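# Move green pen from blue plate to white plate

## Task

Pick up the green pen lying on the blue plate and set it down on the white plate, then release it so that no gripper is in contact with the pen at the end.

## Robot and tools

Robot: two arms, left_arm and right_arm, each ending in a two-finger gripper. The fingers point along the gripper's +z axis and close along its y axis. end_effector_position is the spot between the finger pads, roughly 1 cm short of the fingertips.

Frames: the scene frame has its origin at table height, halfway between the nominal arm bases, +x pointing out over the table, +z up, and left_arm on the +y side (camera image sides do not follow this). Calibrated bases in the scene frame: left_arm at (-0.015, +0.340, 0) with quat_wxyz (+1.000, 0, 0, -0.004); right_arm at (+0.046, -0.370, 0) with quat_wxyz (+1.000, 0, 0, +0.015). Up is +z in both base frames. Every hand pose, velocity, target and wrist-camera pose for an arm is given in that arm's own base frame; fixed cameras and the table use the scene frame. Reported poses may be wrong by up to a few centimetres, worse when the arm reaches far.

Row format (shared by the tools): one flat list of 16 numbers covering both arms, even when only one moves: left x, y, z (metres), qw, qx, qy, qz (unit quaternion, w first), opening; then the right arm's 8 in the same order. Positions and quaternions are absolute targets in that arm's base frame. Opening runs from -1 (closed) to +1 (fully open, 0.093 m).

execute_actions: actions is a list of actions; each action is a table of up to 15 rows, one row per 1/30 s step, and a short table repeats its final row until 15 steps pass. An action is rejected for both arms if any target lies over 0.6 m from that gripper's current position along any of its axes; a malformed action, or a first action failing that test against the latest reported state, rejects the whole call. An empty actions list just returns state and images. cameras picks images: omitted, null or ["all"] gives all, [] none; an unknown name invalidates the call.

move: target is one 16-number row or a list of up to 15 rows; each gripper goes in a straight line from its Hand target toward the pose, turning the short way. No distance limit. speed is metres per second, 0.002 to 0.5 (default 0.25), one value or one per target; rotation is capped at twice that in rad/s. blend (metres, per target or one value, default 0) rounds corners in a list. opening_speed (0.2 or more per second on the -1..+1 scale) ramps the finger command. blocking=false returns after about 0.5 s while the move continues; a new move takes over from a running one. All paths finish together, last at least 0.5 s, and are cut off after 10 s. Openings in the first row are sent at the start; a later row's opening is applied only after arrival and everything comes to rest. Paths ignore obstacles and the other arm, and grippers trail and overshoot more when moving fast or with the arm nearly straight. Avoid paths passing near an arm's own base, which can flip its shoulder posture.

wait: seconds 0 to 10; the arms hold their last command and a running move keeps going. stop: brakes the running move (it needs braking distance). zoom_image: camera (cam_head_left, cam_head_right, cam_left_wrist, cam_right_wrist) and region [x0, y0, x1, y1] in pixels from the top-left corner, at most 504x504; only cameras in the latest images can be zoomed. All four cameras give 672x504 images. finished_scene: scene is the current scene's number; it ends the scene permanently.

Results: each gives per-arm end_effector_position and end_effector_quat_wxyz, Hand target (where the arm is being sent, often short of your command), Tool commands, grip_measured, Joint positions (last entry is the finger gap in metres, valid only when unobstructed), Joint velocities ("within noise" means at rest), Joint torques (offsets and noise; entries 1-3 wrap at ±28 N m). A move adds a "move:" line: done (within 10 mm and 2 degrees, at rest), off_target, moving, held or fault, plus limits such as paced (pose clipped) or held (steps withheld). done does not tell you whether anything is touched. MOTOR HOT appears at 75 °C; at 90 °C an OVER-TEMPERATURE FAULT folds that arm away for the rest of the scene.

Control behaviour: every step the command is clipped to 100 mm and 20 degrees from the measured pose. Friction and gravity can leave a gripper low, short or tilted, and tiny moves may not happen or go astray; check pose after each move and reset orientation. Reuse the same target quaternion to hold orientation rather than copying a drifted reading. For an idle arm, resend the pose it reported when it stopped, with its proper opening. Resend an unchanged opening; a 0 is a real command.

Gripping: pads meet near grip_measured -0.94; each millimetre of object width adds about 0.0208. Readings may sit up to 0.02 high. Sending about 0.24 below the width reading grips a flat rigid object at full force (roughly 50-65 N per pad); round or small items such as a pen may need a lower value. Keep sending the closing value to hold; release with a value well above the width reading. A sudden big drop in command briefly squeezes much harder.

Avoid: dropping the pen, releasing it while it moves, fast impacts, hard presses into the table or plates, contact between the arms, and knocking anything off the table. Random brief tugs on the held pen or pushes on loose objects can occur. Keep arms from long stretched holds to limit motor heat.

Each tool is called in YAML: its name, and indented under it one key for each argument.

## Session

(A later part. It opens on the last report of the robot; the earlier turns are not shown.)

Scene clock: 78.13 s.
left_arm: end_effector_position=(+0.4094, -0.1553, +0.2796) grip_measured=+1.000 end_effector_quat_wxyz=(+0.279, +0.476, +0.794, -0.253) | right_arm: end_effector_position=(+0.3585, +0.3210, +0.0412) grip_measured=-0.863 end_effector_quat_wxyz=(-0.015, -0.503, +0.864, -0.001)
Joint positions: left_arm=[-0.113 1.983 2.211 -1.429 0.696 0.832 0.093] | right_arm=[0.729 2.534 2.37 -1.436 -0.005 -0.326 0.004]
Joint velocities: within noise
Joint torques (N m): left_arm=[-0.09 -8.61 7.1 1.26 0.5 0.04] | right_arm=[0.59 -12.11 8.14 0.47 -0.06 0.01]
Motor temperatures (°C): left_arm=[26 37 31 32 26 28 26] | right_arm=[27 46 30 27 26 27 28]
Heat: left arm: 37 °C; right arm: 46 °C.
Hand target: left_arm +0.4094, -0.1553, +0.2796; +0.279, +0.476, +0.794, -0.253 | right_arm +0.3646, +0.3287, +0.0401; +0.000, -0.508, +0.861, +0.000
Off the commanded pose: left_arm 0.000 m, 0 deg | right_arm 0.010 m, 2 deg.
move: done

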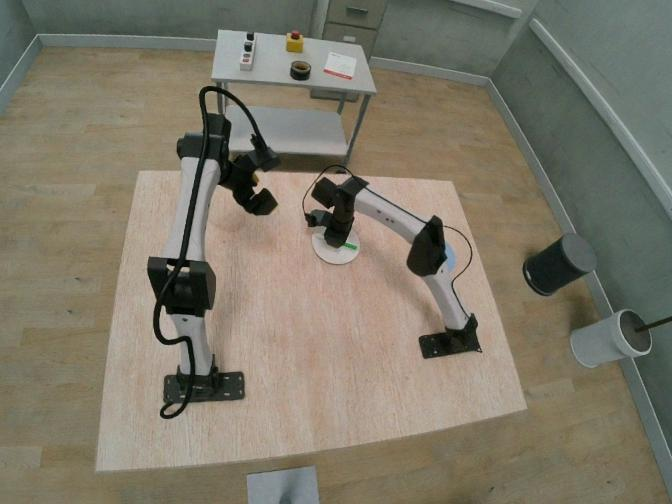

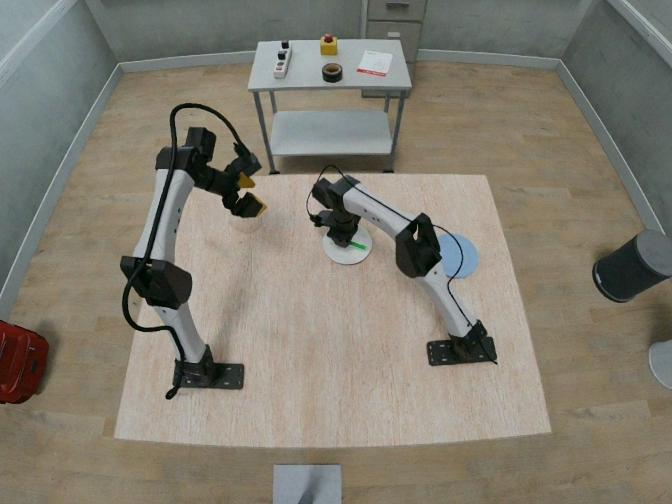

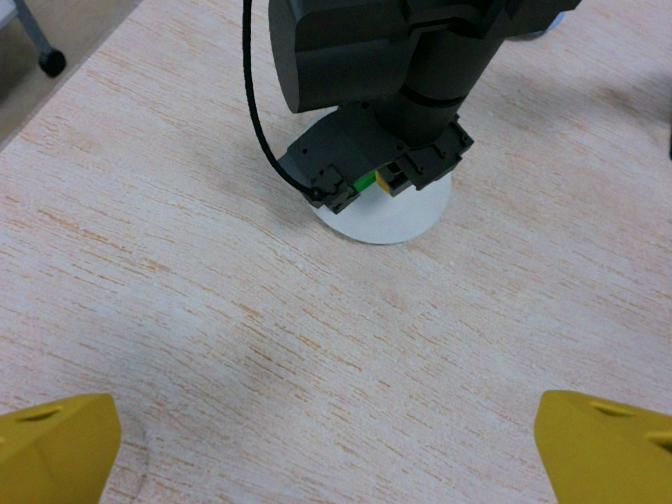

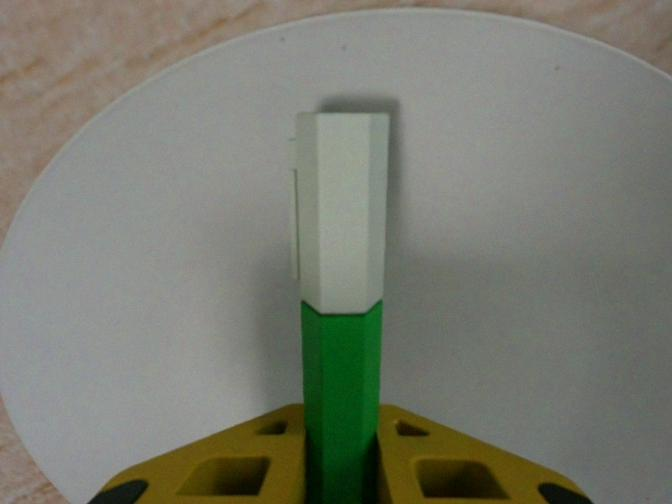

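move:
  target: [0.4094,-0.1553,0.2796,0.279,0.476,0.794,-0.253,1,0.365,0.330,0.021,0,-0.508,0.861,0,-1]
  speed: 0.06

zoom_image:
  camera: "cam_head_right"
  region: [290, 200, 410, 290]

Scene clock: 82.97 s.
left_arm: end_effector_position=(+0.4094, -0.1553, +0.2796) grip_measured=+1.000 end_effector_quat_wxyz=(+0.279, +0.476, +0.794, -0.253) | right_arm: end_effector_position=(+0.3653, +0.3273, +0.0365) grip_measured=-0.863 end_effector_quat_wxyz=(+0.004, -0.506, +0.863, +0.003)
Joint positions: left_arm=[-0.113 1.983 2.211 -1.429 0.696 0.832 0.093] | right_arm=[0.729 2.534 2.351 -1.38 -0.005 -0.331 0.004]
Joint velocities: within noise
Joint torques (N m): left_arm=[-0.08 -8.61 7.1 1.27 0.5 0.04] | right_arm=[0.65 -12.21 3.51 0.81 -0.07 0.04]
Motor temperatures (°C): left_arm=[26 38 31 32 26 28 26] | right_arm=[27 46 30 27 26 27 28]
Heat: left arm: 38 °C; right arm: 46 °C.
Hand target: left_arm +0.4094, -0.1553, +0.2796; +0.279, +0.476, +0.794, -0.253 | right_arm +0.3646, +0.3297, +0.0212; +0.000, -0.510, +0.860, +0.000
Off the commanded pose: left_arm 0.000 m, 0 deg | right_arm 0.016 m, 1 deg.
move: off_target (right_arm)

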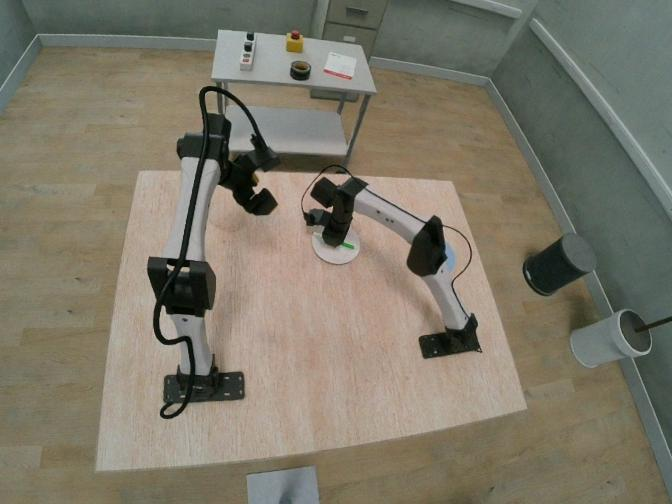

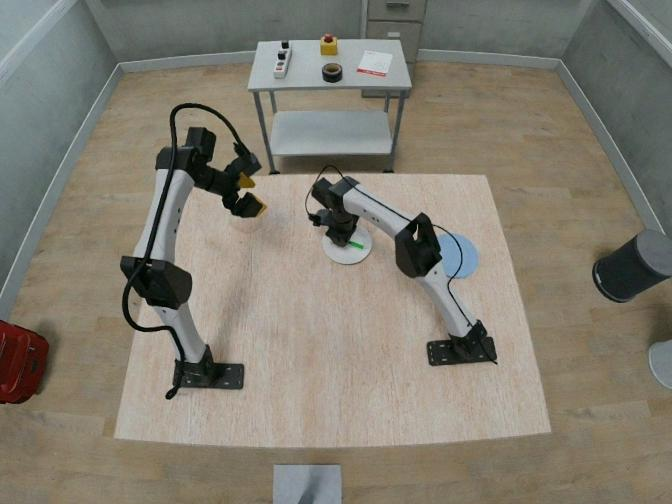

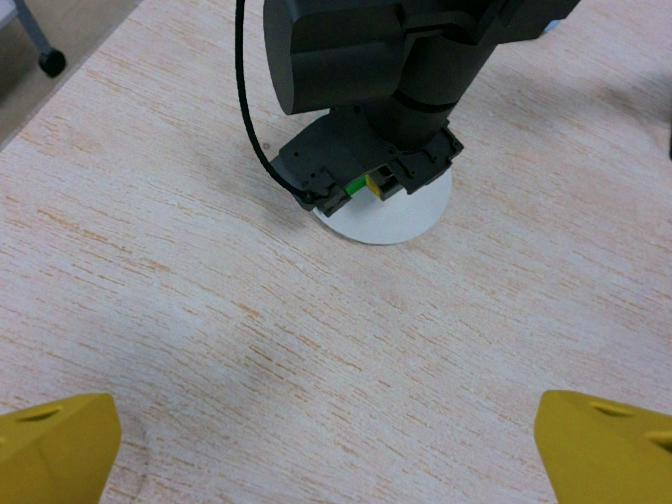

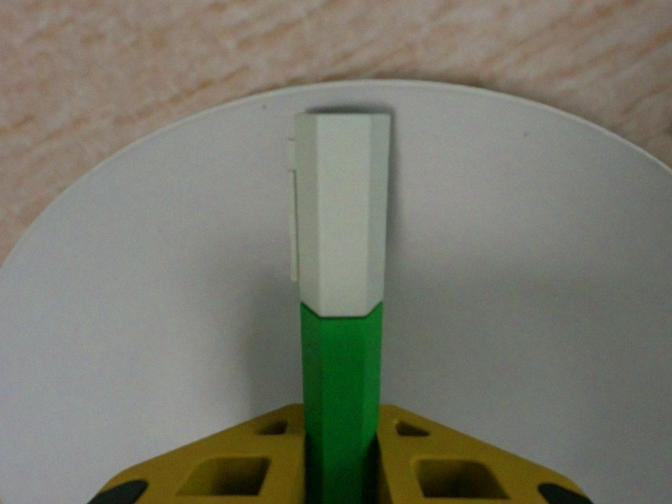

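Scaled by 4.200.

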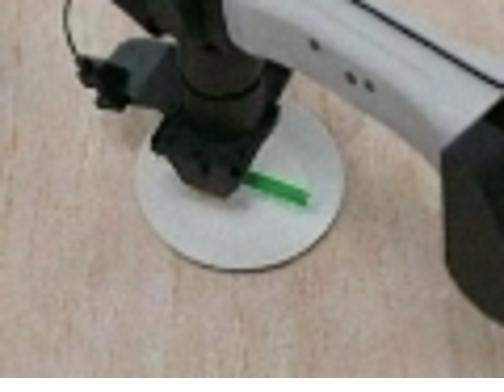

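move:
  target: [0.4094,-0.1553,0.2796,0.279,0.476,0.794,-0.253,1,0.361,0.323,0.013,0,-0.508,0.861,0,-1]
  speed: 0.06

zoom_image:
  camera: "cam_head_right"
  region: [290, 200, 410, 290]

Scene clock: 88.47 s.
left_arm: end_effector_position=(+0.4094, -0.1553, +0.2796) grip_measured=+1.000 end_effector_quat_wxyz=(+0.279, +0.476, +0.794, -0.253) | right_arm: end_effector_position=(+0.3648, +0.3276, +0.0294) grip_measured=-0.863 end_effector_quat_wxyz=(+0.015, -0.504, +0.864, +0.007)
Joint positions: left_arm=[-0.113 1.983 2.211 -1.429 0.696 0.832 0.093] | right_arm=[0.729 2.493 2.247 -1.293 -0.008 -0.326 0.004]
Joint velocities: within noise
Joint torques (N m): left_arm=[-0.08 -8.59 7.1 1.26 0.5 0.03] | right_arm=[0.24 -12.57 2.5 0.68 -0.07 0.03]
Motor temperatures (°C): left_arm=[26 38 31 32 26 28 26] | right_arm=[27 46 29 27 26 27 28]
Heat: left arm: 38 °C; right arm: 46 °C.
Hand target: left_arm +0.4094, -0.1553, +0.2796; +0.279, +0.476, +0.794, -0.253 | right_arm +0.3605, +0.3232, +0.0134; -0.001, -0.506, +0.862, +0.001
Off the commanded pose: left_arm 0.000 m, 0 deg | right_arm 0.017 m, 2 deg.
move: off_target (right_arm)

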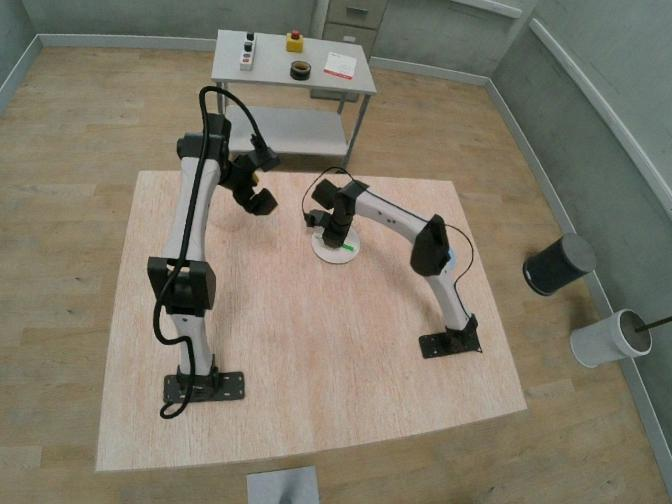

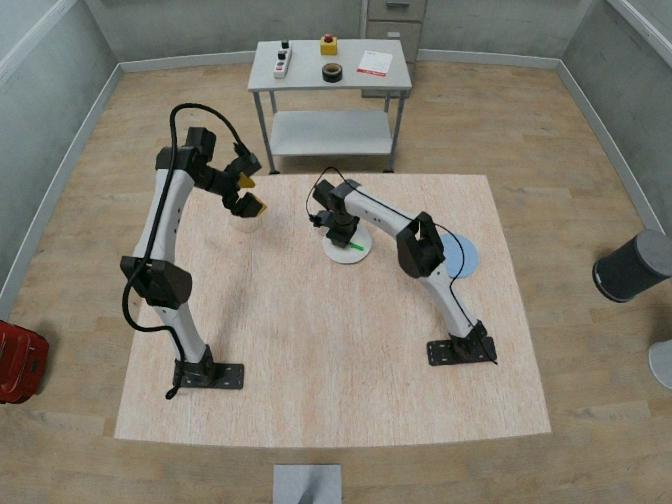

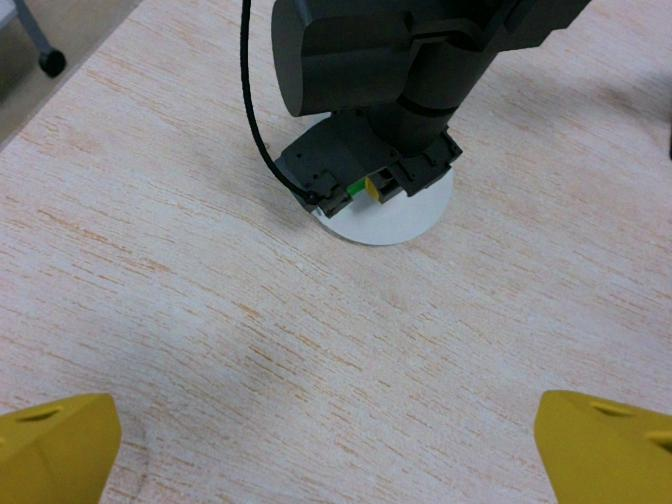

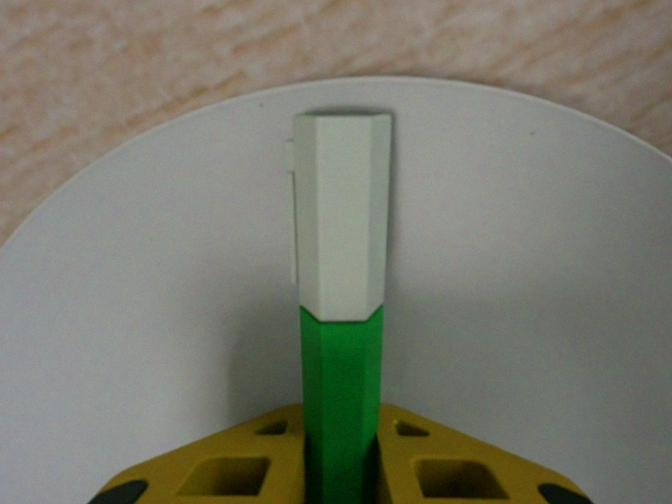

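Scaled by 4.200.

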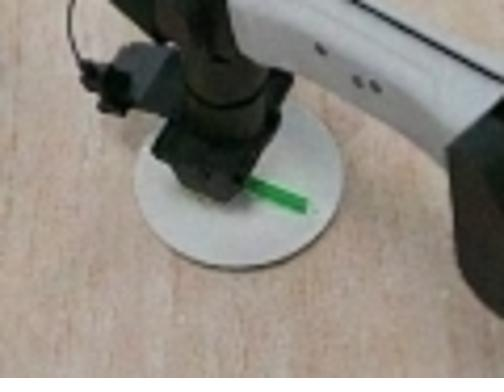

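move:
  target: [0.4094,-0.1553,0.2796,0.279,0.476,0.794,-0.253,1,0.361,0.323,0.014,0,-0.508,0.861,0,-0.4]
  speed: 0.06
  opening_speed: 0.5
  cameras: ["cam_right_wrist"]

move:
  target:
    - [0.4094,-0.1553,0.2796,0.279,0.476,0.794,-0.253,1,0.367,0.329,0.08,0,-0.508,0.861,0,-0.4]
    - [0.4094,-0.1553,0.2796,0.279,0.476,0.794,-0.253,1,0.32,0.18,0.15,0,-0.508,0.861,0,-0.4]
  speed: [0.08,0.25]

zoom_image:
  camera: "cam_head_right"
  region: [290, 200, 410, 290]

Scene clock: 100.20 s.
left_arm: end_effector_position=(+0.4094, -0.1553, +0.2796) grip_measured=+1.000 end_effector_quat_wxyz=(+0.279, +0.476, +0.794, -0.253) | right_arm: end_effector_position=(+0.3679, +0.3249, +0.0284) grip_measured=-0.402 end_effector_quat_wxyz=(+0.017, -0.502, +0.865, +0.001)
Joint positions: left_arm=[-0.113 1.983 2.211 -1.429 0.696 0.832 0.093] | right_arm=[0.725 2.493 2.243 -1.287 0.005 -0.328 0.026]
Joint velocities: within noise
Joint torques (N m): left_arm=[-0.09 -8.61 7.1 1.26 0.5 0.04] | right_arm=[0.58 -12.6 3.1 0.57 -0.13 -0.01]
Motor temperatures (°C): left_arm=[26 38 31 32 26 28 26] | right_arm=[27 48 29 27 26 27 28]
Heat: left arm: 38 °C; right arm: 48 °C.
Hand target: left_arm +0.4094, -0.1553, +0.2796; +0.279, +0.476, +0.794, -0.253 | right_arm +0.3613, +0.3226, +0.0143; +0.000, -0.509, +0.861, -0.001
Off the commanded pose: left_arm 0.000 m, 0 deg | right_arm 0.016 m, 2 deg.
move: off_target (right_arm)
Images, in order (width x height): cam_right_wrist 672x504.

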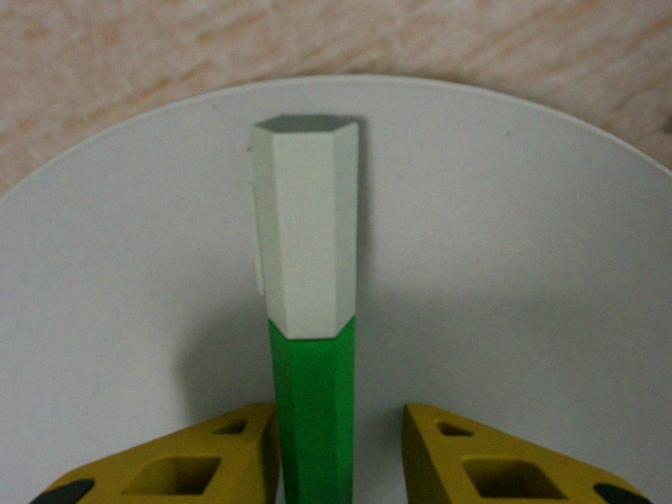

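Scene clock: 102.70 s.
left_arm: end_effector_position=(+0.4094, -0.1553, +0.2796) grip_measured=+1.000 end_effector_quat_wxyz=(+0.279, +0.476, +0.794, -0.253) | right_arm: end_effector_position=(+0.3206, +0.1782, +0.1484) grip_measured=-0.402 end_effector_quat_wxyz=(-0.011, -0.501, +0.866, -0.002)
Joint positions: left_arm=[-0.113 1.983 2.211 -1.429 0.696 0.832 0.093] | right_arm=[0.509 1.969 1.863 -1.488 0.005 -0.539 0.026]
Joint velocities: within noise
Joint torques (N m): left_arm=[-0.08 -8.61 7.1 1.26 0.5 0.04] | right_arm=[0.43 -11.71 3.71 0.53 -0.18 -0.02]
Motor temperatures (°C): left_arm=[26 39 31 32 26 28 26] | right_arm=[27 48 29 27 26 27 28]
Heat: left arm: 39 °C; right arm: 48 °C.
Hand target: left_arm +0.4094, -0.1553, +0.2796; +0.279, +0.476, +0.794, -0.253 | right_arm +0.3196, +0.1800, +0.1500; -0.001, -0.507, +0.862, +0.000
Off the commanded pose: left_arm 0.000 m, 0 deg | right_arm 0.003 m, 2 deg.
move: done

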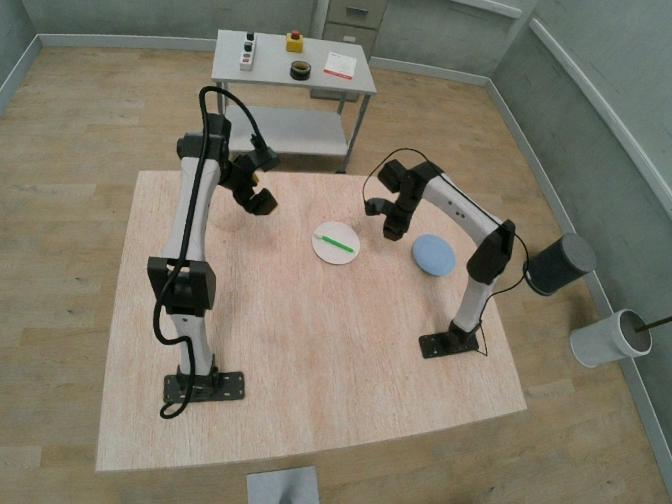

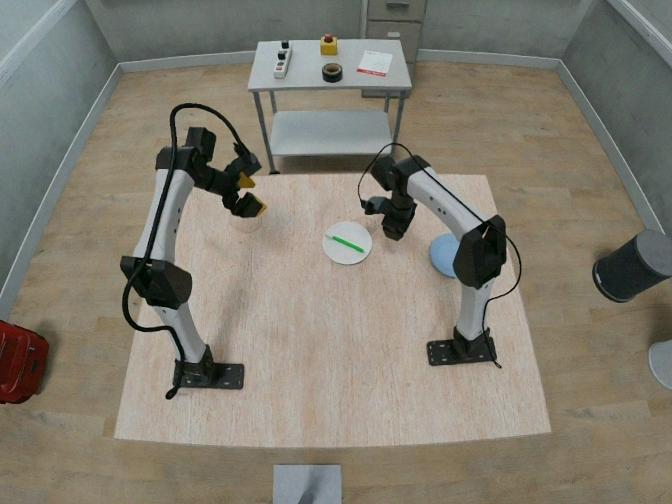

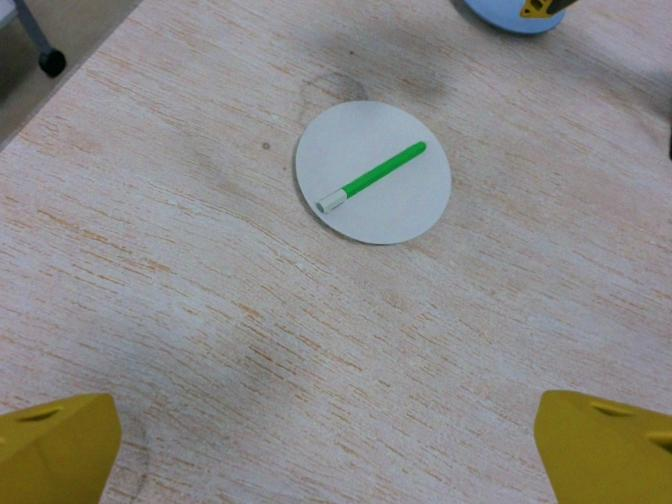

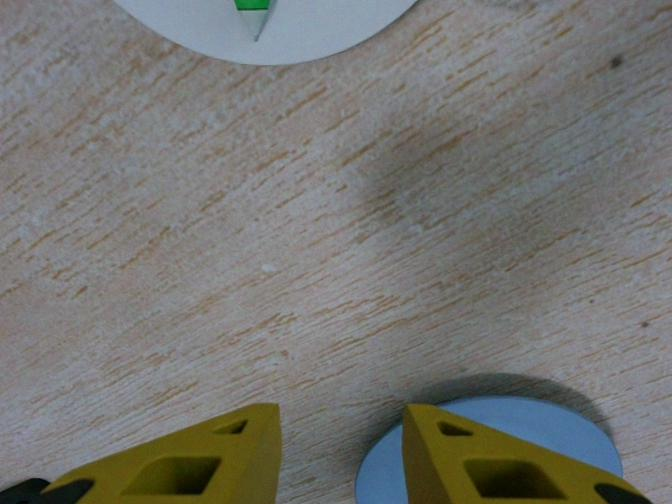

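Scaled by 4.200.

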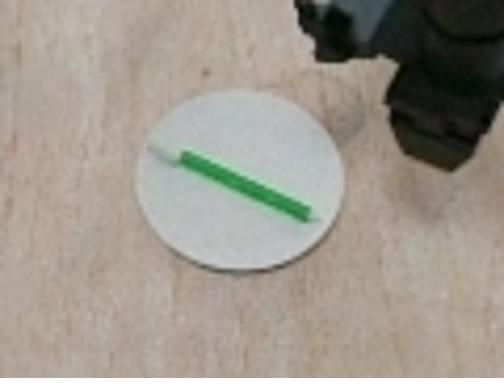

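finished_scene:
  scene: 2
  done: true

The scene is finished: the task was done.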